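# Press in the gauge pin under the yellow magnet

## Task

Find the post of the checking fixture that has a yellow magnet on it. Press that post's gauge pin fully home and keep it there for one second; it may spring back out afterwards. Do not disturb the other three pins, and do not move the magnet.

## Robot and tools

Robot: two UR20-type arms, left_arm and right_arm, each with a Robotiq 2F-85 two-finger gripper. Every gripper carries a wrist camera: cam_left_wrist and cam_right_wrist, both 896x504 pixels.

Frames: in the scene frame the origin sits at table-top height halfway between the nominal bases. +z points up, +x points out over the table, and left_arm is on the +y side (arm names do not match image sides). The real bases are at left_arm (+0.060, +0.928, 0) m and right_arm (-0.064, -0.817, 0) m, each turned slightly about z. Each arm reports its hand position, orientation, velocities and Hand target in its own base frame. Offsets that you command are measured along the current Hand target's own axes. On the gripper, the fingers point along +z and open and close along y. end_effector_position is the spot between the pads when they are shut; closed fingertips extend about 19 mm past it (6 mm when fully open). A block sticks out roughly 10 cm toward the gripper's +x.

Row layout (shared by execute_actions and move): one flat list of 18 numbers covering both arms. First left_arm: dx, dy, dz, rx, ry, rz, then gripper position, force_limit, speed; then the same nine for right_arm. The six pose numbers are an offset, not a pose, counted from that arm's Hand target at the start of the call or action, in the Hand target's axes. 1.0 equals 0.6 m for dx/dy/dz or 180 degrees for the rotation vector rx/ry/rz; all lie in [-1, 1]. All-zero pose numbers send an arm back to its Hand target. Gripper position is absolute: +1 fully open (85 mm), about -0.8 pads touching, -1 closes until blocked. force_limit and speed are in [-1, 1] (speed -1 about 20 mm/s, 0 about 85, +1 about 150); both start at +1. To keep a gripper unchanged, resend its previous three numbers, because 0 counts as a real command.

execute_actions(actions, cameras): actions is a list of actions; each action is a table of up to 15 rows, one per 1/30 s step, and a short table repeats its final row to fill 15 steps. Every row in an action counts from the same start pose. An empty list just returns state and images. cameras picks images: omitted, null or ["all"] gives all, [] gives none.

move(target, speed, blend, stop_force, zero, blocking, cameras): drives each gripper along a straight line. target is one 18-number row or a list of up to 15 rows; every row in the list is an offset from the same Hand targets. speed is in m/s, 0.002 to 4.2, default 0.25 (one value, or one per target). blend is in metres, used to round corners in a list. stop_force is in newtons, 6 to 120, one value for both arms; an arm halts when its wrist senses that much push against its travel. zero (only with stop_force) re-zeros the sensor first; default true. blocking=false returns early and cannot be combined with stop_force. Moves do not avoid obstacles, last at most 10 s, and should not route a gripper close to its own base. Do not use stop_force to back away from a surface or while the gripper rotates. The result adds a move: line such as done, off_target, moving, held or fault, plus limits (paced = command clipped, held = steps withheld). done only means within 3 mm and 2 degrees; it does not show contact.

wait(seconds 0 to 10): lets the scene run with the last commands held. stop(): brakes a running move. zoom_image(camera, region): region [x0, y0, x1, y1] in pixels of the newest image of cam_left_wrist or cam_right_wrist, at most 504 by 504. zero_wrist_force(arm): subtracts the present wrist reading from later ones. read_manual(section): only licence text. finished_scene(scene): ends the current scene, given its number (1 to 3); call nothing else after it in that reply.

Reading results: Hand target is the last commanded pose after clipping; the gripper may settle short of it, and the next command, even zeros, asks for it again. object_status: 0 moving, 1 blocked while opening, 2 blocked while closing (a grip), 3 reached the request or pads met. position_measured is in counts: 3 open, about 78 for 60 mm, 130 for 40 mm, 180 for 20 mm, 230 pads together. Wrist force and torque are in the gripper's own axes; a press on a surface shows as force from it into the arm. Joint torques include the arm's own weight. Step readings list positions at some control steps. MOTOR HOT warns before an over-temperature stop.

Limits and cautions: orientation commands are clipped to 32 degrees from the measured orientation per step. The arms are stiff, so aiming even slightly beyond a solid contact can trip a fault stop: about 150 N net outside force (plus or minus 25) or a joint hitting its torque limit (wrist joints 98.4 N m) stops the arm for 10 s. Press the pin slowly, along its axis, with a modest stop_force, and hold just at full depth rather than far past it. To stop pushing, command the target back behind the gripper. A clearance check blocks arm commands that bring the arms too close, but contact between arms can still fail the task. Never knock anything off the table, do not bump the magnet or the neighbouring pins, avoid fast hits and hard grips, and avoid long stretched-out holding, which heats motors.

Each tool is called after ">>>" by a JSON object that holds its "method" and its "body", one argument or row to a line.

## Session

>>> {"method": "execute_actions", "body": {
  "actions": []
}}

Scene clock: 0.00 s.
left_arm: end_effector_position=(+1.6020, +0.5513, +0.3701) position_measured=3 object_status=3 end_effector_quat_wxyz=(-0.049, +0.940, +0.190, +0.279) | right_arm: end_effector_position=(+0.4481, +0.4679, +0.3319) position_measured=3 object_status=3 end_effector_quat_wxyz=(-0.272, +0.502, +0.649, +0.503)
Joint positions: left_arm=[0.193 -0.686 0.985 -2.439 -1.472 -3.319] | right_arm=[4.007 -1.969 -2.772 1.193 2.076 2.519]
Joint velocities: within noise
Joint torques (N m): no reading
Motor temperatures (°C): left_arm=[24 35 26 38 34 34] | right_arm=[28 35 36 37 34 38]
Wrist force (N): no reading
Wrist torque (N m): no reading
Wrist force, peak (N): no reading
Hand target: left_arm +1.6020, +0.5513, +0.3701; -0.049, +0.940, +0.190, +0.279 | right_arm +0.4481, +0.4679, +0.3319; -0.272, +0.502, +0.649, +0.503
Tool commands: left_gripper/position=+1.0 left_gripper/force_limit=+1.0 left_gripper/speed=+1.0 right_gripper/position=+1.0 right_gripper/force_limit=+1.0 right_gripper/speed=+1.0
camera_calibration:
cam_left_wrist: T_world_to_cam=[[0.280319, -0.958405, -0.0536817, 0.116011], [-0.933413, -0.259108, -0.248199, 1.75322], [0.223966, 0.119682, -0.967221, 0.0591923], [0, 0, 0, 1]] pos_world=[1.5907, 0.558373, 0.498626]
cam_right_wrist: T_world_to_cam=[[0.956613, -0.13676, 0.257272, -0.433465], [0.120637, -0.61784, -0.776995, 0.502422], [0.265214, 0.774319, -0.574535, -0.162484], [0, 0, 0, 1]] pos_world=[0.39714, 0.37695, 0.408545]

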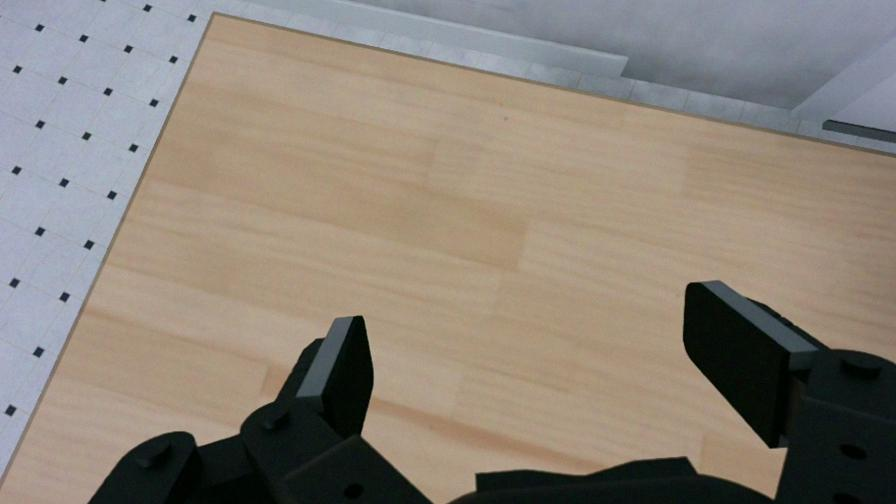

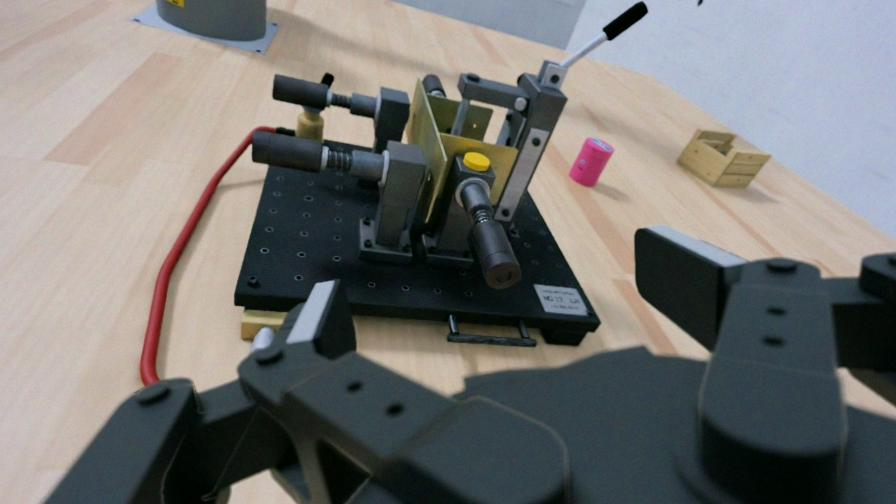

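>>> {"method": "move", "body": {
  "target": [0,0,0,0,0,0,1,1,1,-0.1885,0.0697,0.3605,0.081,-0.1235,0.096,-1,0,1],
  "speed": 0.35,
  "cameras": ["cam_right_wrist"]
}}

Scene clock: 3.90 s.
left_arm: end_effector_position=(+1.6020, +0.5513, +0.3701) position_measured=3 object_status=3 end_effector_quat_wxyz=(-0.049, +0.940, +0.190, +0.279) | right_arm: end_effector_position=(+0.5589, +0.6249, +0.1758) position_measured=234 object_status=3 end_effector_quat_wxyz=(-0.275, +0.642, +0.665, +0.265)
Joint positions: left_arm=[0.193 -0.686 0.985 -2.439 -1.472 -3.319] | right_arm=[4.037 -1.989 -2.474 0.398 2.05 2.595]
Joint velocities: within noise
Joint torques (N m): left_arm=[1.24 -272.87 -103.01 -11.82 0.85 -0.8] | right_arm=[-18.92 94.47 54.01 5.08 7.43 -6.69]
Motor temperatures (°C): left_arm=[24 35 26 38 34 34] | right_arm=[28 35 36 37 34 38]
Wrist force (N): left_arm=[0.1 -0.2 -0.1] | right_arm=[-0.2 1.0 0.3]
Wrist torque (N m): left_arm=[-0.04 -0.04 -0.01] | right_arm=[0.58 0.16 -0.37]
Wrist force, peak (N): left_arm=[0.6 -0.4 -0.5] | right_arm=[0.6 2.6 3.7]
Hand target: left_arm +1.6020, +0.5513, +0.3701; -0.049, +0.940, +0.190, +0.279 | right_arm +0.5590, +0.6249, +0.1757; -0.275, +0.642, +0.665, +0.265
Off the commanded pose: left_arm 0.000 m, 0 deg | right_arm 0.000 m, 0 deg.
move: done
camera_calibration:
cam_right_wrist: T_world_to_cam=[[0.989213, -0.130708, -0.0661257, -0.442948], [-0.146452, -0.873288, -0.464672, 0.718774], [0.00298951, 0.469344, -0.88301, -0.0117417], [0, 0, 0, 1]] pos_world=[0.543471, 0.575311, 0.294336]
Images, in order (width x height): cam_right_wrist 896x504.

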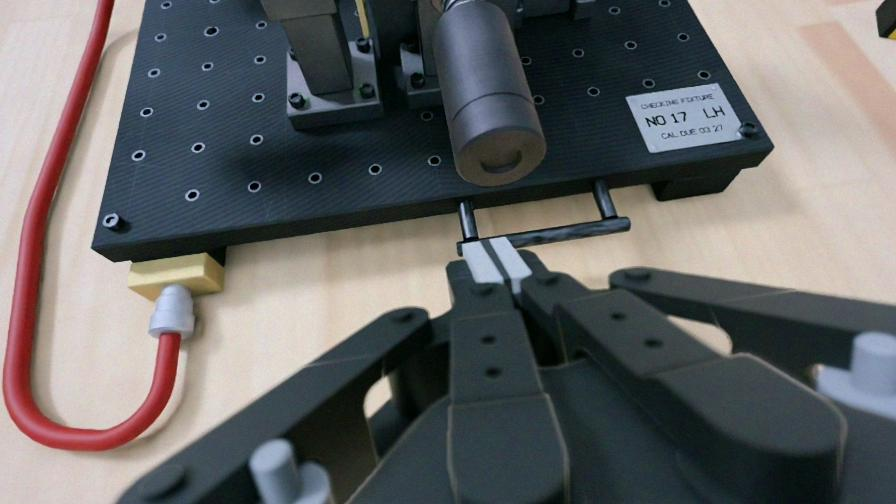

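>>> {"method": "move", "body": {
  "target": [0,0,0,0,0,0,1,1,1,0.0303,0.0157,0.0303,0,0,0,-1,0,1],
  "speed": 0.1,
  "cameras": []
}}

>>> {"method": "move", "body": {
  "target": [0,0,0,0,0,0,1,1,1,0.0295,0,0.0295,0,0,0,-1,0,1],
  "speed": 0.02,
  "stop_force": 8,
  "cameras": ["cam_right_wrist"]
}}

Scene clock: 5.37 s.
left_arm: end_effector_position=(+1.6020, +0.5513, +0.3701) position_measured=3 object_status=3 end_effector_quat_wxyz=(-0.049, +0.940, +0.190, +0.279) | right_arm: end_effector_position=(+0.5675, +0.6508, +0.1757) position_measured=234 object_status=3 end_effector_quat_wxyz=(-0.275, +0.642, +0.665, +0.265)
Joint positions: left_arm=[0.193 -0.686 0.985 -2.439 -1.472 -3.319] | right_arm=[4.051 -2.001 -2.442 0.385 2.041 2.608]
Joint velocities: within noise
Joint torques (N m): left_arm=[1.71 -271.91 -104.12 -11.42 0.9 -0.78] | right_arm=[18.5 101.64 53.57 6.41 -2.24 5.74]
Motor temperatures (°C): left_arm=[24 35 26 38 34 34] | right_arm=[28 35 36 37 34 38]
Wrist force (N): left_arm=[0.1 -0.4 -0.1] | right_arm=[-0.2 1.0 0.5]
Wrist torque (N m): left_arm=[-0.07 -0.03 -0.01] | right_arm=[0.61 0.24 -0.32]
Wrist force, peak (N): left_arm=[0.6 -0.2 -0.4] | right_arm=[0.5 1.2 1.1]
Hand target: left_arm +1.6020, +0.5513, +0.3701; -0.049, +0.940, +0.190, +0.279 | right_arm +0.5675, +0.6509, +0.1757; -0.275, +0.642, +0.665, +0.265
Off the commanded pose: left_arm 0.000 m, 0 deg | right_arm 0.000 m, 0 deg.
move: done
No camera images: "cameras" was empty.

Scene clock: 7.20 s.
left_arm: end_effector_position=(+1.6020, +0.5513, +0.3701) position_measured=3 object_status=3 end_effector_quat_wxyz=(-0.049, +0.940, +0.190, +0.279) | right_arm: end_effector_position=(+0.5671, +0.6619, +0.1757) position_measured=234 object_status=3 end_effector_quat_wxyz=(-0.275, +0.642, +0.665, +0.265)
Joint positions: left_arm=[0.193 -0.686 0.985 -2.439 -1.472 -3.319] | right_arm=[4.062 -2.005 -2.433 0.384 2.035 2.617]
Joint velocities: within noise
Joint torques (N m): left_arm=[3.14 -274.02 -103.9 -11.12 0.65 -0.77] | right_arm=[-23.79 147.19 29.98 16.44 6.57 -7.23]
Motor temperatures (°C): left_arm=[24 35 26 38 34 34] | right_arm=[28 35 36 37 34 38]
Wrist force (N): left_arm=[0.2 -0.3 -0.6] | right_arm=[-1.7 0.5 -0.6]
Wrist torque (N m): left_arm=[-0.05 -0.05 -0.01] | right_arm=[0.58 0.29 -0.30]
Wrist force, peak (N): left_arm=[0.3 0.5 -0.5] | right_arm=[-4.6 1.0 -4.9]
Hand target: left_arm +1.6020, +0.5513, +0.3701; -0.049, +0.940, +0.190, +0.279 | right_arm +0.5671, +0.6619, +0.1757; -0.275, +0.642, +0.665, +0.265 (not the last commanded pose)
Off the commanded pose: left_arm 0.000 m, 0 deg | right_arm 0.014 m, 0 deg.
move: contact (right_arm)
camera_calibration:
cam_right_wrist: T_world_to_cam=[[0.989198, -0.130762, -0.0662487, -0.446151], [-0.146558, -0.873321, -0.464577, 0.75229], [0.0028926, 0.469268, -0.883051, -0.0291075], [0, 0, 0, 1]] pos_world=[0.55167, 0.61231, 0.294236]
Images, in order (width x height): cam_right_wrist 896x504.

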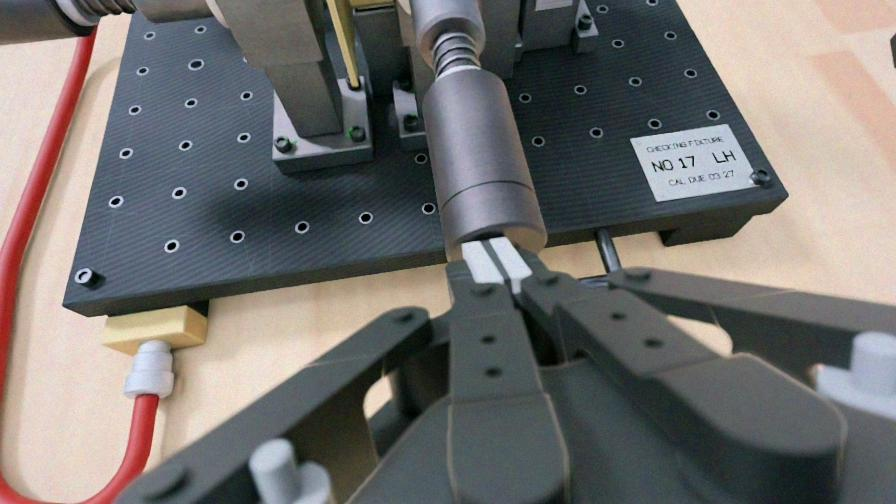

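>>> {"method": "move", "body": {
  "target": [0,0,0,0,0,0,1,1,1,0.0153,0,0.0153,0,0,0,-1,0,1],
  "speed": 0.03,
  "cameras": []
}}

>>> {"method": "move", "body": {
  "target": [0,0,0,0,0,0,1,1,1,0.0177,0,0.0177,0,0,0,-1,0,1],
  "speed": 0.01,
  "stop_force": 45,
  "zero": false,
  "cameras": ["cam_right_wrist"]
}}

Scene clock: 8.30 s.
left_arm: end_effector_position=(+1.6020, +0.5513, +0.3701) position_measured=3 object_status=3 end_effector_quat_wxyz=(-0.049, +0.940, +0.190, +0.279) | right_arm: end_effector_position=(+0.5667, +0.6746, +0.1757) position_measured=234 object_status=3 end_effector_quat_wxyz=(-0.275, +0.642, +0.665, +0.265)
Joint positions: left_arm=[0.193 -0.686 0.985 -2.439 -1.472 -3.319] | right_arm=[4.073 -2.01 -2.422 0.382 2.028 2.627]
Joint velocities: within noise
Joint torques (N m): left_arm=[7.66 -271.59 -104.36 -11.73 0.95 -1.11] | right_arm=[26.46 100.28 59.26 6.02 0.66 6.3]
Motor temperatures (°C): left_arm=[24 35 26 38 34 34] | right_arm=[28 35 36 37 34 38]
Wrist force (N): left_arm=[0.2 -0.2 -0.3] | right_arm=[-6.7 2.9 -8.4]
Wrist torque (N m): left_arm=[-0.03 -0.05 -0.01] | right_arm=[0.58 0.31 -0.23]
Wrist force, peak (N): left_arm=[0.4 -0.2 -0.6] | right_arm=[-7.4 2.8 -8.2]
Hand target: left_arm +1.6020, +0.5513, +0.3701; -0.049, +0.940, +0.190, +0.279 | right_arm +0.5667, +0.6748, +0.1757; -0.275, +0.642, +0.665, +0.265
Off the commanded pose: left_arm 0.000 m, 0 deg | right_arm 0.000 m, 0 deg.
move: done
No camera images: "cameras" was empty.

Scene clock: 10.23 s.
left_arm: end_effector_position=(+1.6020, +0.5513, +0.3701) position_measured=3 object_status=3 end_effector_quat_wxyz=(-0.049, +0.940, +0.190, +0.279) | right_arm: end_effector_position=(+0.5664, +0.6822, +0.1756) position_measured=234 object_status=3 end_effector_quat_wxyz=(-0.275, +0.642, +0.665, +0.265)
Joint positions: left_arm=[0.193 -0.686 0.985 -2.439 -1.472 -3.319] | right_arm=[4.08 -2.013 -2.416 0.381 2.024 2.633]
Joint velocities: within noise
Joint torques (N m): left_arm=[-0.27 -273.99 -102.43 -12.37 0.92 -0.72] | right_arm=[11.43 140.91 54.14 18.11 11.41 -7.13]
Motor temperatures (°C): left_arm=[24 35 26 38 34 34] | right_arm=[28 35 36 37 34 38]
Wrist force (N): left_arm=[0.4 0.0 -0.5] | right_arm=[-26.4 2.5 -40.9]
Wrist torque (N m): left_arm=[0.00 -0.07 -0.01] | right_arm=[0.43 0.34 -0.14]
Wrist force, peak (N): left_arm=[0.4 -0.2 -0.6] | right_arm=[-45.2 -1.3 -77.1]
Hand target: left_arm +1.6020, +0.5513, +0.3701; -0.049, +0.940, +0.190, +0.279 | right_arm +0.5664, +0.6822, +0.1757; -0.275, +0.642, +0.665, +0.265 (not the last commanded pose)
Off the commanded pose: left_arm 0.000 m, 0 deg | right_arm 0.008 m, 0 deg.
move: contact (right_arm)
camera_calibration:
cam_right_wrist: T_world_to_cam=[[0.989198, -0.130762, -0.0662487, -0.442804], [-0.146558, -0.873321, -0.464577, 0.769916], [0.0028926, 0.469268, -0.883051, -0.0386316], [0, 0, 0, 1]] pos_world=[0.55097, 0.63261, 0.294236]
Images, in order (width x height): cam_right_wrist 896x504.

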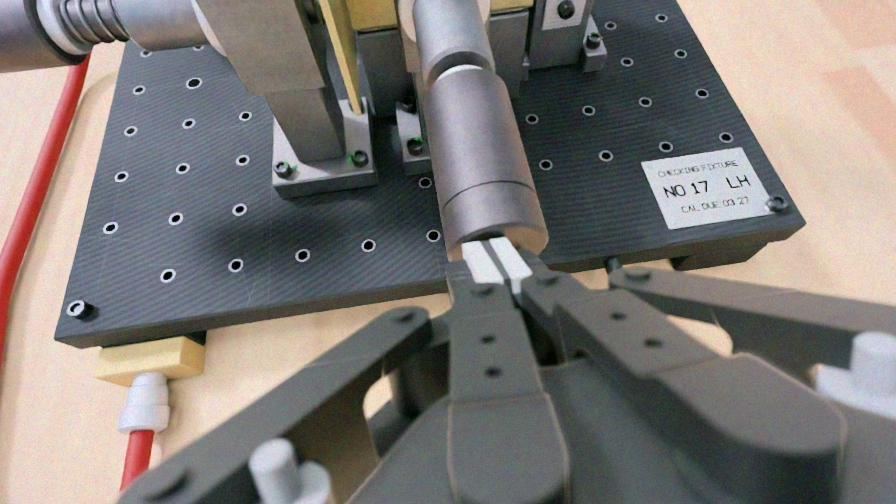

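>>> {"method": "wait", "body": {
  "seconds": 0.9,
  "cameras": []
}}

>>> {"method": "move", "body": {
  "target": [0,0,0,0,0,0,1,1,1,-0.045,0,-0.045,0,0,0,-1,0,1],
  "speed": 0.1,
  "cameras": ["cam_right_wrist"]
}}

>>> {"method": "finished_scene", "body": {
  "scene": 2
}}

Scene clock: 11.37 s.
left_arm: end_effector_position=(+1.6020, +0.5513, +0.3701) position_measured=3 object_status=3 end_effector_quat_wxyz=(-0.049, +0.940, +0.190, +0.279) | right_arm: end_effector_position=(+0.5664, +0.6822, +0.1757) position_measured=234 object_status=3 end_effector_quat_wxyz=(-0.275, +0.642, +0.665, +0.265)
Joint positions: left_arm=[0.193 -0.686 0.985 -2.439 -1.472 -3.319] | right_arm=[4.08 -2.013 -2.416 0.381 2.024 2.633]
Joint velocities: within noise
Joint torques (N m): left_arm=[0.35 -271.61 -101.84 -11.73 0.57 -0.81] | right_arm=[6.05 138 53.23 17.44 10.72 -6.34]
Motor temperatures (°C): left_arm=[24 35 26 38 34 34] | right_arm=[28 35 36 37 34 38]
Wrist force (N): left_arm=[0.2 0.1 0.0] | right_arm=[-26.3 2.7 -35.5]
Wrist torque (N m): left_arm=[0.01 -0.05 0.00] | right_arm=[0.47 0.35 -0.13]
Wrist force, peak (N): left_arm=[0.6 -0.2 -0.5] | right_arm=[-26.7 2.8 -40.5]
Hand target: left_arm +1.6020, +0.5513, +0.3701; -0.049, +0.940, +0.190, +0.279 | right_arm +0.5664, +0.6822, +0.1757; -0.275, +0.642, +0.665, +0.265 (not the last commanded pose)
Tool commands: left_gripper/position=+1.0 left_gripper/force_limit=+1.0 left_gripper/speed=+1.0 right_gripper/position=-1.0 right_gripper/force_limit=+0.0 right_gripper/speed=+1.0
Off the commanded pose: left_arm 0.000 m, 0 deg | right_arm 0.008 m, 0 deg.
wait: 0.90 s; at rest from the start
No camera images: "cameras" was empty.

Scene clock: 12.23 s.
left_arm: end_effector_position=(+1.6020, +0.5513, +0.3701) position_measured=3 object_status=3 end_effector_quat_wxyz=(-0.049, +0.940, +0.190, +0.279) | right_arm: end_effector_position=(+0.5678, +0.6442, +0.1757) position_measured=234 object_status=3 end_effector_quat_wxyz=(-0.275, +0.642, +0.665, +0.265)
Joint positions: left_arm=[0.193 -0.686 0.985 -2.439 -1.472 -3.319] | right_arm=[4.045 -1.999 -2.448 0.385 2.045 2.602]
Joint velocities: within noise
Joint torques (N m): left_arm=[-0.38 -272 -106.29 -11.44 0.97 -1.1] | right_arm=[-27.9 147.28 23.51 15.1 7.08 -6.02]
Motor temperatures (°C): left_arm=[24 35 26 38 34 34] | right_arm=[28 35 36 37 34 38]
Wrist force (N): left_arm=[0.3 0.0 -0.1] | right_arm=[0.9 0.7 1.5]
Wrist torque (N m): left_arm=[-0.01 -0.07 -0.01] | right_arm=[0.54 0.02 -0.33]
Wrist force, peak (N): left_arm=[0.3 -0.5 -0.4] | right_arm=[-26.1 2.6 -35.3]
Hand target: left_arm +1.6020, +0.5513, +0.3701; -0.049, +0.940, +0.190, +0.279 | right_arm +0.5678, +0.6440, +0.1757; -0.275, +0.642, +0.665, +0.265
Off the commanded pose: left_arm 0.000 m, 0 deg | right_arm 0.000 m, 0 deg.
move: done
camera_calibration:
cam_right_wrist: T_world_to_cam=[[0.989198, -0.130798, -0.0661722, -0.449061], [-0.146554, -0.873273, -0.464668, 0.736917], [0.00299139, 0.469346, -0.883009, -0.0209172], [0, 0, 0, 1]] pos_world=[0.55227, 0.594611, 0.294236]
Images, in order (width x height): cam_right_wrist 896x504.

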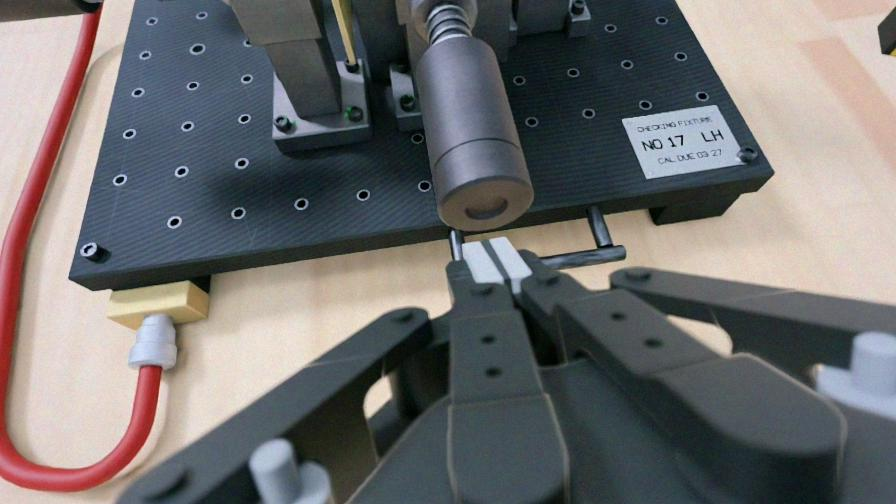

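The scene is finished: the task was done.


## Next scene

The same job, from a new start.

>>> {"method": "execute_actions", "body": {
  "actions": []
}}

Scene clock: 0.00 s.
left_arm: end_effector_position=(+0.3071, -0.4220, +0.1602) position_measured=3 object_status=3 end_effector_quat_wxyz=(+0.066, +0.956, -0.074, +0.275) | right_arm: end_effector_position=(+0.4900, -0.3027, +0.2369) position_measured=3 object_status=3 end_effector_quat_wxyz=(+0.548, -0.467, -0.511, -0.471)
Joint positions: left_arm=[-1.763 -1.739 2.857 -2.766 -1.003 1.555] | right_arm=[2.511 -2.074 -2.06 -2.212 2.389 -0.015]
Joint velocities: within noise
Joint torques (N m): no reading
Motor temperatures (°C): left_arm=[24 35 26 38 34 33] | right_arm=[28 35 35 36 33 38]
Wrist force (N): no reading
Wrist torque (N m): no reading
Wrist force, peak (N): no reading
Hand target: left_arm +0.3071, -0.4220, +0.1602; +0.066, +0.956, -0.074, +0.275 | right_arm +0.4900, -0.3027, +0.2369; +0.548, -0.467, -0.511, -0.471
Tool commands: left_gripper/position=+1.0 left_gripper/force_limit=+1.0 left_gripper/speed=+1.0 right_gripper/position=+1.0 right_gripper/force_limit=+1.0 right_gripper/speed=+1.0
camera_calibration:
cam_left_wrist: T_world_to_cam=[[-0.285835, -0.958093, 0.0188626, -0.30276], [-0.929607, 0.27245, -0.248197, 0.463413], [0.232657, -0.0884782, -0.968526, 0.172428], [0, 0, 0, 1]] pos_world=[0.304136, -0.401073, 0.28773]
cam_right_wrist: T_world_to_cam=[[0.978979, 0.0562001, -0.196068, -0.399553], [-0.174505, -0.266853, -0.947807, 0.238768], [-0.105588, 0.962097, -0.251436, 0.530477], [0, 0, 0, 1]] pos_world=[0.488832, -0.424199, 0.281347]

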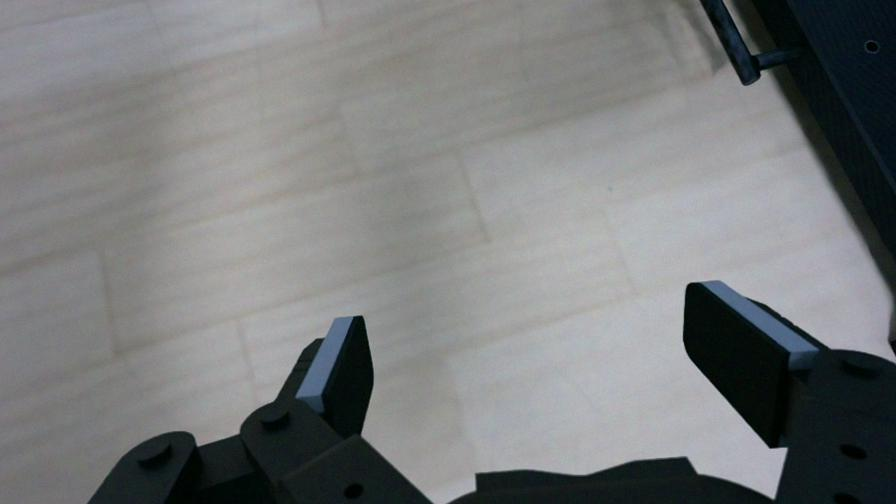

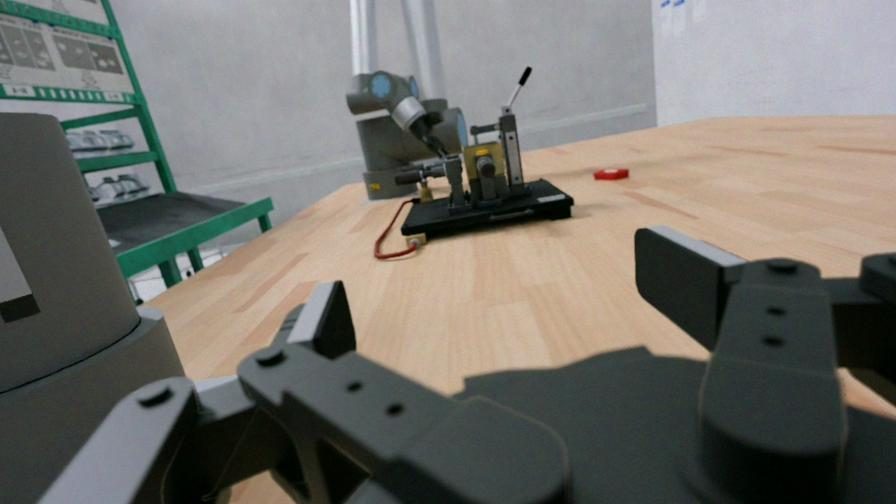

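>>> {"method": "zoom_image", "body": {
  "camera": "cam_right_wrist",
  "region": [340, 50, 600, 260]
}}

Scaled by 1.938 from the camera's 896x504 image, which has a finer 1280x720 frame.

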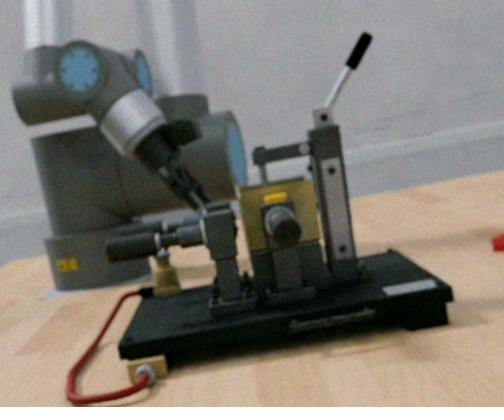

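>>> {"method": "zoom_image", "body": {
  "camera": "cam_right_wrist",
  "region": [430, 110, 530, 210]
}}

Scaled by 5.040 from the camera's 896x504 image, which has a finer 1280x720 frame.

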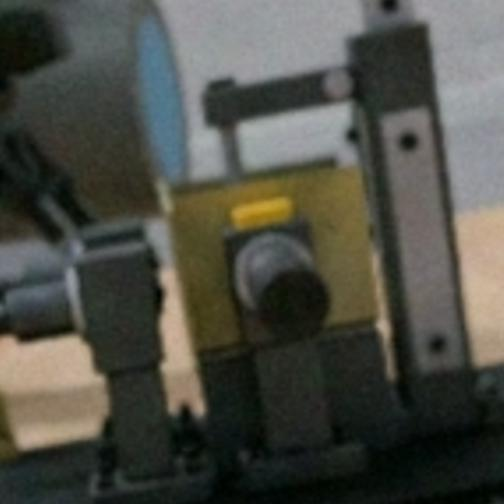

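>>> {"method": "move", "body": {
  "target": [
    [0,0,0,0,0,0,1,1,1,0.1233,0.024,0.3768,-0.0785,-0.261,0.0202,-1,0,1],
    [0,0,0,0,0,0,1,1,1,0.069,0.0857,0.9053,-0.0785,-0.261,0.0202,-1,0,1]
  ],
  "speed": 0.45,
  "blend": [0.05,0],
  "cameras": ["cam_right_wrist"]
}}

Scene clock: 6.63 s.
left_arm: end_effector_position=(+0.3071, -0.4220, +0.1602) position_measured=3 object_status=3 end_effector_quat_wxyz=(+0.066, +0.956, -0.074, +0.275) | right_arm: end_effector_position=(+0.4771, +0.2406, +0.2999) position_measured=234 object_status=3 end_effector_quat_wxyz=(-0.254, +0.692, +0.612, +0.287)
Joint positions: left_arm=[-1.763 -1.739 2.857 -2.766 -1.003 1.555] | right_arm=[3.617 -1.454 -2.739 -0.006 2.195 2.339]
Joint velocities: within noise
Joint torques (N m): left_arm=[-3.29 -10.35 -54.68 -10.13 2.93 -0.65] | right_arm=[17.24 2.05 47.52 16.85 -0.12 4.52]
Motor temperatures (°C): left_arm=[24 35 26 38 34 33] | right_arm=[28 35 35 36 33 38]
Wrist force (N): left_arm=[-0.2 0.0 -0.3] | right_arm=[0.2 2.4 2.0]
Wrist torque (N m): left_arm=[0.01 0.03 0.00] | right_arm=[0.94 0.02 -0.19]
Wrist force, peak (N): left_arm=[0.2 -0.4 -0.4] | right_arm=[2.8 1.1 5.1]
Hand target: left_arm +0.3071, -0.4220, +0.1602; +0.066, +0.956, -0.074, +0.275 | right_arm +0.4771, +0.2407, +0.2999; -0.254, +0.692, +0.612, +0.287
Off the commanded pose: left_arm 0.000 m, 0 deg | right_arm 0.000 m, 0 deg.
move: done
camera_calibration:
cam_right_wrist: T_world_to_cam=[[0.956026, -0.285643, -0.0664973, -0.350828], [-0.28295, -0.838676, -0.465363, 0.485908], [0.0771582, 0.463715, -0.882619, 0.244319], [0, 0, 0, 1]] pos_world=[0.454037, 0.194013, 0.418434]
Images, in order (width x height): cam_right_wrist 896x504.

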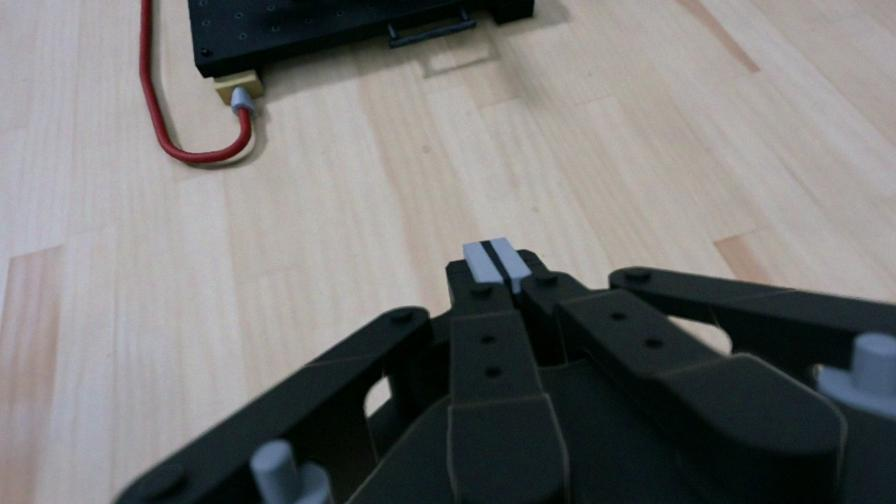

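>>> {"method": "move", "body": {
  "target": [0,0,0,0,0,0,1,1,1,0.2267,-0.0517,0.5093,0,0,0,-1,0,1],
  "speed": 0.4,
  "cameras": ["cam_right_wrist"]
}}

Scene clock: 8.57 s.
left_arm: end_effector_position=(+0.3071, -0.4220, +0.1602) position_measured=3 object_status=3 end_effector_quat_wxyz=(+0.066, +0.956, -0.074, +0.275) | right_arm: end_effector_position=(+0.4848, +0.5542, +0.1801) position_measured=234 object_status=3 end_effector_quat_wxyz=(-0.254, +0.692, +0.612, +0.287)
Joint positions: left_arm=[-1.763 -1.739 2.857 -2.766 -1.003 1.555] | right_arm=[4.121 -1.952 -2.653 0.621 1.896 2.799]
Joint velocities: within noise
Joint torques (N m): left_arm=[0.21 -12.23 -53.52 -9.51 3.85 -1.02] | right_arm=[27.13 84.21 35.39 15.42 -2.76 6.13]
Motor temperatures (°C): left_arm=[24 35 26 38 34 33] | right_arm=[28 35 35 36 33 38]
Wrist force (N): left_arm=[0.1 -0.1 -0.1] | right_arm=[1.0 0.3 2.2]
Wrist torque (N m): left_arm=[-0.01 -0.02 0.00] | right_arm=[0.54 -0.14 -0.20]
Wrist force, peak (N): left_arm=[0.4 0.1 -0.3] | right_arm=[1.6 0.0 6.4]
Hand target: left_arm +0.3071, -0.4220, +0.1602; +0.066, +0.956, -0.074, +0.275 | right_arm +0.4848, +0.5544, +0.1800; -0.254, +0.692, +0.612, +0.287
Off the commanded pose: left_arm 0.000 m, 0 deg | right_arm 0.000 m, 0 deg.
move: done
camera_calibration:
cam_right_wrist: T_world_to_cam=[[0.956018, -0.285689, -0.0664139, -0.276481], [-0.282949, -0.838662, -0.465388, 0.695317], [0.0772575, 0.463711, -0.882612, -0.00747257], [0, 0, 0, 1]] pos_world=[0.461638, 0.507613, 0.298634]
Images, in order (width x height): cam_right_wrist 896x504.

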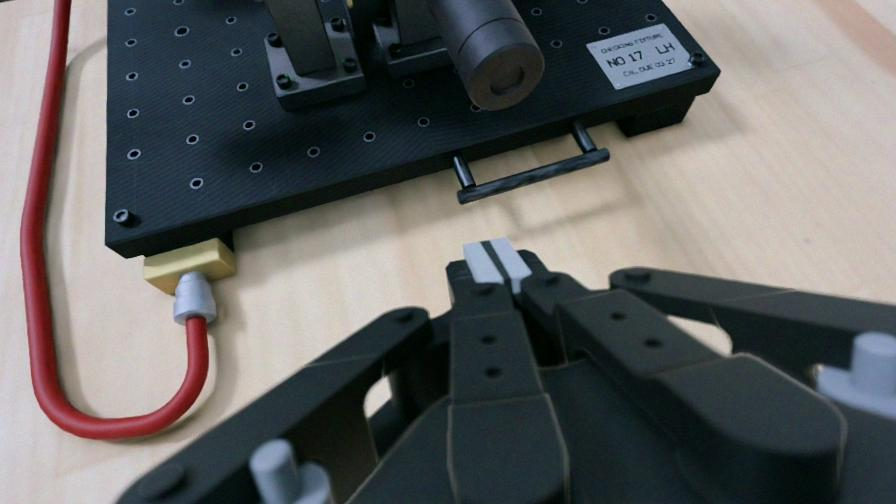

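>>> {"method": "move", "body": {
  "target": [0,0,0,0,0,0,1,1,1,0.0697,0.0422,0.079,0.0279,0,-0.0279,-1,0,1],
  "speed": 0.15,
  "cameras": ["cam_right_wrist"]
}}

Scene clock: 10.40 s.
left_arm: end_effector_position=(+0.3071, -0.4220, +0.1602) position_measured=3 object_status=3 end_effector_quat_wxyz=(+0.066, +0.956, -0.074, +0.275) | right_arm: end_effector_position=(+0.5177, +0.6138, +0.1761) position_measured=234 object_status=3 end_effector_quat_wxyz=(-0.271, +0.653, +0.653, +0.270)
Joint positions: left_arm=[-1.763 -1.739 2.857 -2.766 -1.003 1.555] | right_arm=[4.089 -1.977 -2.538 0.484 1.997 2.671]
Joint velocities: within noise
Joint torques (N m): left_arm=[-4.09 -13.62 -55 -9.48 3.66 -1.01] | right_arm=[-19.96 88.66 41.86 5.89 6.14 -6.34]
Motor temperatures (°C): left_arm=[24 35 26 38 34 33] | right_arm=[28 35 35 36 33 38]
Wrist force (N): left_arm=[0.3 -0.1 0.0] | right_arm=[0.5 0.3 2.2]
Wrist torque (N m): left_arm=[-0.01 -0.04 0.00] | right_arm=[0.68 -0.10 -0.10]
Wrist force, peak (N): left_arm=[-0.2 -0.4 0.2] | right_arm=[1.8 1.9 3.2]
Hand target: left_arm +0.3071, -0.4220, +0.1602; +0.066, +0.956, -0.074, +0.275 | right_arm +0.5177, +0.6139, +0.1761; -0.271, +0.653, +0.653, +0.270
Off the commanded pose: left_arm 0.000 m, 0 deg | right_arm 0.000 m, 0 deg.
move: done
camera_calibration:
cam_right_wrist: T_world_to_cam=[[0.983973, -0.165474, -0.0664545, -0.379457], [-0.177263, -0.867174, -0.465388, 0.715494], [0.0193822, 0.469709, -0.882608, -0.0149911], [0, 0, 0, 1]] pos_world=[0.500496, 0.564709, 0.294534]
Images, in order (width x height): cam_right_wrist 896x504.

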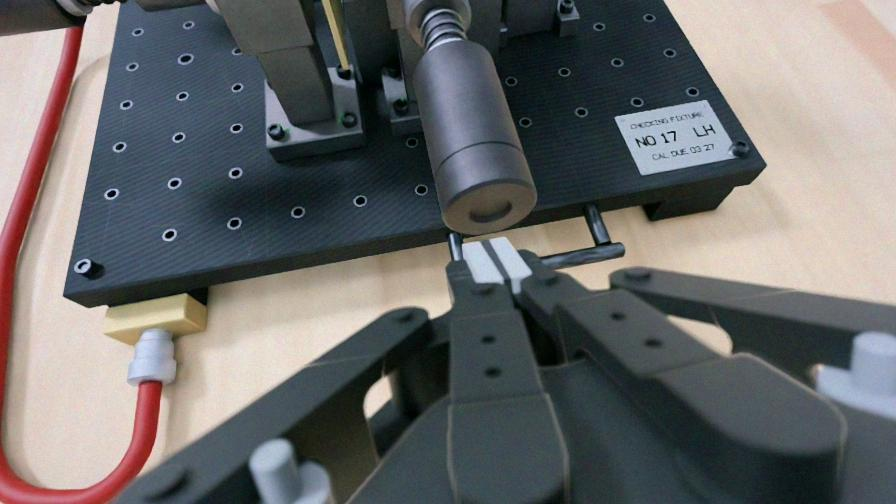

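>>> {"method": "move", "body": {
  "target": [0,0,0,0,0,0,1,1,1,0.0342,0,0.0342,0,0,0,-1,0,1],
  "speed": 0.04,
  "cameras": []
}}

>>> {"method": "move", "body": {
  "target": [0,0,0,0,0,0,1,1,1,0.0212,0,0.0212,0,0,0,-1,0,1],
  "speed": 0.01,
  "stop_force": 45,
  "zero": false,
  "cameras": ["cam_right_wrist"]
}}

Scene clock: 13.27 s.
left_arm: end_effector_position=(+0.3071, -0.4220, +0.1602) position_measured=3 object_status=3 end_effector_quat_wxyz=(+0.066, +0.956, -0.074, +0.275) | right_arm: end_effector_position=(+0.5177, +0.6427, +0.1761) position_measured=234 object_status=3 end_effector_quat_wxyz=(-0.271, +0.653, +0.653, +0.270)
Joint positions: left_arm=[-1.763 -1.739 2.857 -2.766 -1.003 1.555] | right_arm=[4.116 -1.987 -2.512 0.477 1.98 2.694]
Joint velocities: within noise
Joint torques (N m): left_arm=[-1.99 -11.33 -53.51 -9.66 3.33 -1.06] | right_arm=[26.57 93.04 54.48 8.03 -1.07 6.3]
Motor temperatures (°C): left_arm=[24 35 26 38 34 33] | right_arm=[28 35 35 36 33 38]
Wrist force (N): left_arm=[0.0 0.0 -0.2] | right_arm=[-6.7 -1.5 -5.5]
Wrist torque (N m): left_arm=[0.01 0.01 0.00] | right_arm=[0.89 -0.14 -0.15]
Wrist force, peak (N): left_arm=[0.5 0.1 -0.4] | right_arm=[-6.6 -1.5 -5.6]
Hand target: left_arm +0.3071, -0.4220, +0.1602; +0.066, +0.956, -0.074, +0.275 | right_arm +0.5177, +0.6429, +0.1761; -0.271, +0.653, +0.653, +0.270
Off the commanded pose: left_arm 0.000 m, 0 deg | right_arm 0.000 m, 0 deg.
move: done
No camera images: "cameras" was empty.

Scene clock: 15.13 s.
left_arm: end_effector_position=(+0.3071, -0.4220, +0.1602) position_measured=3 object_status=3 end_effector_quat_wxyz=(+0.066, +0.956, -0.074, +0.275) | right_arm: end_effector_position=(+0.5177, +0.6503, +0.1760) position_measured=234 object_status=3 end_effector_quat_wxyz=(-0.271, +0.653, +0.653, +0.270)
Joint positions: left_arm=[-1.763 -1.739 2.857 -2.766 -1.003 1.555] | right_arm=[4.122 -1.99 -2.505 0.475 1.976 2.7]
Joint velocities: within noise
Joint torques (N m): left_arm=[-0.18 -18.26 -57.84 -9.21 3.22 -0.88] | right_arm=[6.48 126.57 54.54 19.06 10.8 -6.68]
Motor temperatures (°C): left_arm=[24 35 26 38 34 33] | right_arm=[28 35 35 36 33 38]
Wrist force (N): left_arm=[0.3 -0.1 0.2] | right_arm=[-29.0 1.1 -35.5]
Wrist torque (N m): left_arm=[0.00 -0.05 0.00] | right_arm=[0.94 -0.14 -0.20]
Wrist force, peak (N): left_arm=[-0.5 -0.1 -0.2] | right_arm=[-46.3 -4.1 -77.0]
Hand target: left_arm +0.3071, -0.4220, +0.1602; +0.066, +0.956, -0.074, +0.275 | right_arm +0.5177, +0.6502, +0.1760; -0.271, +0.653, +0.653, +0.270 (not the last commanded pose)
Off the commanded pose: left_arm 0.000 m, 0 deg | right_arm 0.011 m, 0 deg.
move: contact (right_arm)
camera_calibration:
cam_right_wrist: T_world_to_cam=[[0.984009, -0.165258, -0.0664531, -0.373583], [-0.177072, -0.867217, -0.465381, 0.746987], [0.0192786, 0.469706, -0.882612, -0.0320338], [0, 0, 0, 1]] pos_world=[0.500497, 0.601109, 0.294534]
Images, in order (width x height): cam_right_wrist 896x504.

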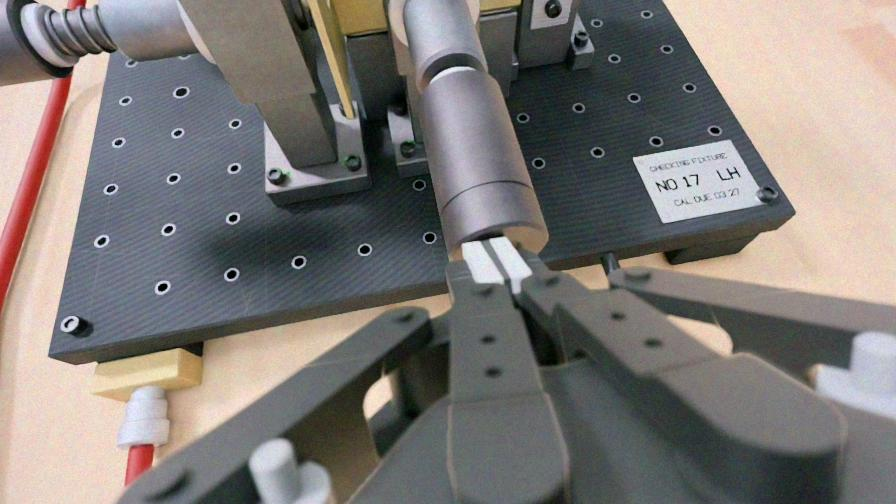

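Fully in, same as in scene 2. Hold, retreat, finish.

>>> {"method": "wait", "body": {
  "seconds": 0.9,
  "cameras": []
}}

>>> {"method": "move", "body": {
  "target": [0,0,0,0,0,0,1,1,1,-0.045,0,-0.045,0,0,0,-1,0,1],
  "speed": 0.1,
  "cameras": []
}}

>>> {"method": "finished_scene", "body": {
  "scene": 3
}}

Scene clock: 16.37 s.
left_arm: end_effector_position=(+0.3071, -0.4220, +0.1602) position_measured=3 object_status=3 end_effector_quat_wxyz=(+0.066, +0.956, -0.074, +0.275) | right_arm: end_effector_position=(+0.5177, +0.6502, +0.1760) position_measured=234 object_status=3 end_effector_quat_wxyz=(-0.271, +0.653, +0.653, +0.270)
Joint positions: left_arm=[-1.763 -1.739 2.857 -2.766 -1.003 1.555] | right_arm=[4.122 -1.99 -2.505 0.475 1.976 2.7]
Joint velocities: within noise
Joint torques (N m): left_arm=[2.11 -10.69 -54.59 -8.95 2.92 -0.26] | right_arm=[6.49 130.99 52.56 17.98 10.26 -7.48]
Motor temperatures (°C): left_arm=[24 35 26 38 34 33] | right_arm=[28 35 35 36 33 38]
Wrist force (N): left_arm=[-0.1 -0.1 -0.2] | right_arm=[-28.6 1.7 -30.3]
Wrist torque (N m): left_arm=[-0.01 0.02 0.00] | right_arm=[0.97 -0.16 -0.20]
Wrist force, peak (N): left_arm=[0.0 0.3 -0.4] | right_arm=[-29.3 1.3 -35.1]
Hand target: left_arm +0.3071, -0.4220, +0.1602; +0.066, +0.956, -0.074, +0.275 | right_arm +0.5177, +0.6502, +0.1760; -0.271, +0.653, +0.653, +0.270 (not the last commanded pose)
Tool commands: left_gripper/position=+1.0 left_gripper/force_limit=+1.0 left_gripper/speed=+1.0 right_gripper/position=-1.0 right_gripper/force_limit=+0.0 right_gripper/speed=+1.0
Off the commanded pose: left_arm 0.000 m, 0 deg | right_arm 0.011 m, 0 deg.
wait: 0.90 s; at rest from the start
No camera images: "cameras" was empty.

Scene clock: 17.23 s.
left_arm: end_effector_position=(+0.3071, -0.4220, +0.1602) position_measured=3 object_status=3 end_effector_quat_wxyz=(+0.066, +0.956, -0.074, +0.275) | right_arm: end_effector_position=(+0.5177, +0.6122, +0.1760) position_measured=234 object_status=3 end_effector_quat_wxyz=(-0.271, +0.653, +0.653, +0.270)
Joint positions: left_arm=[-1.763 -1.739 2.857 -2.766 -1.003 1.555] | right_arm=[4.087 -1.976 -2.539 0.484 1.998 2.67]
Joint velocities: within noise
Joint torques (N m): left_arm=[-0.41 -10.82 -54.31 -9.53 3.08 -1.53] | right_arm=[-19.32 126.9 15.02 16.04 6.21 -6.19]
Motor temperatures (°C): left_arm=[24 35 26 38 34 33] | right_arm=[28 35 35 36 33 38]
Wrist force (N): left_arm=[0.1 0.2 -0.2] | right_arm=[0.0 0.3 2.3]
Wrist torque (N m): left_arm=[0.04 -0.01 0.00] | right_arm=[0.67 -0.02 -0.11]
Wrist force, peak (N): left_arm=[0.0 0.2 -0.4] | right_arm=[-28.7 1.3 -29.8]
Hand target: left_arm +0.3071, -0.4220, +0.1602; +0.066, +0.956, -0.074, +0.275 | right_arm +0.5177, +0.6121, +0.1760; -0.271, +0.653, +0.653, +0.270
Off the commanded pose: left_arm 0.000 m, 0 deg | right_arm 0.000 m, 0 deg.
move: done
No camera images: "cameras" was empty.

The scene is finished: the task was done.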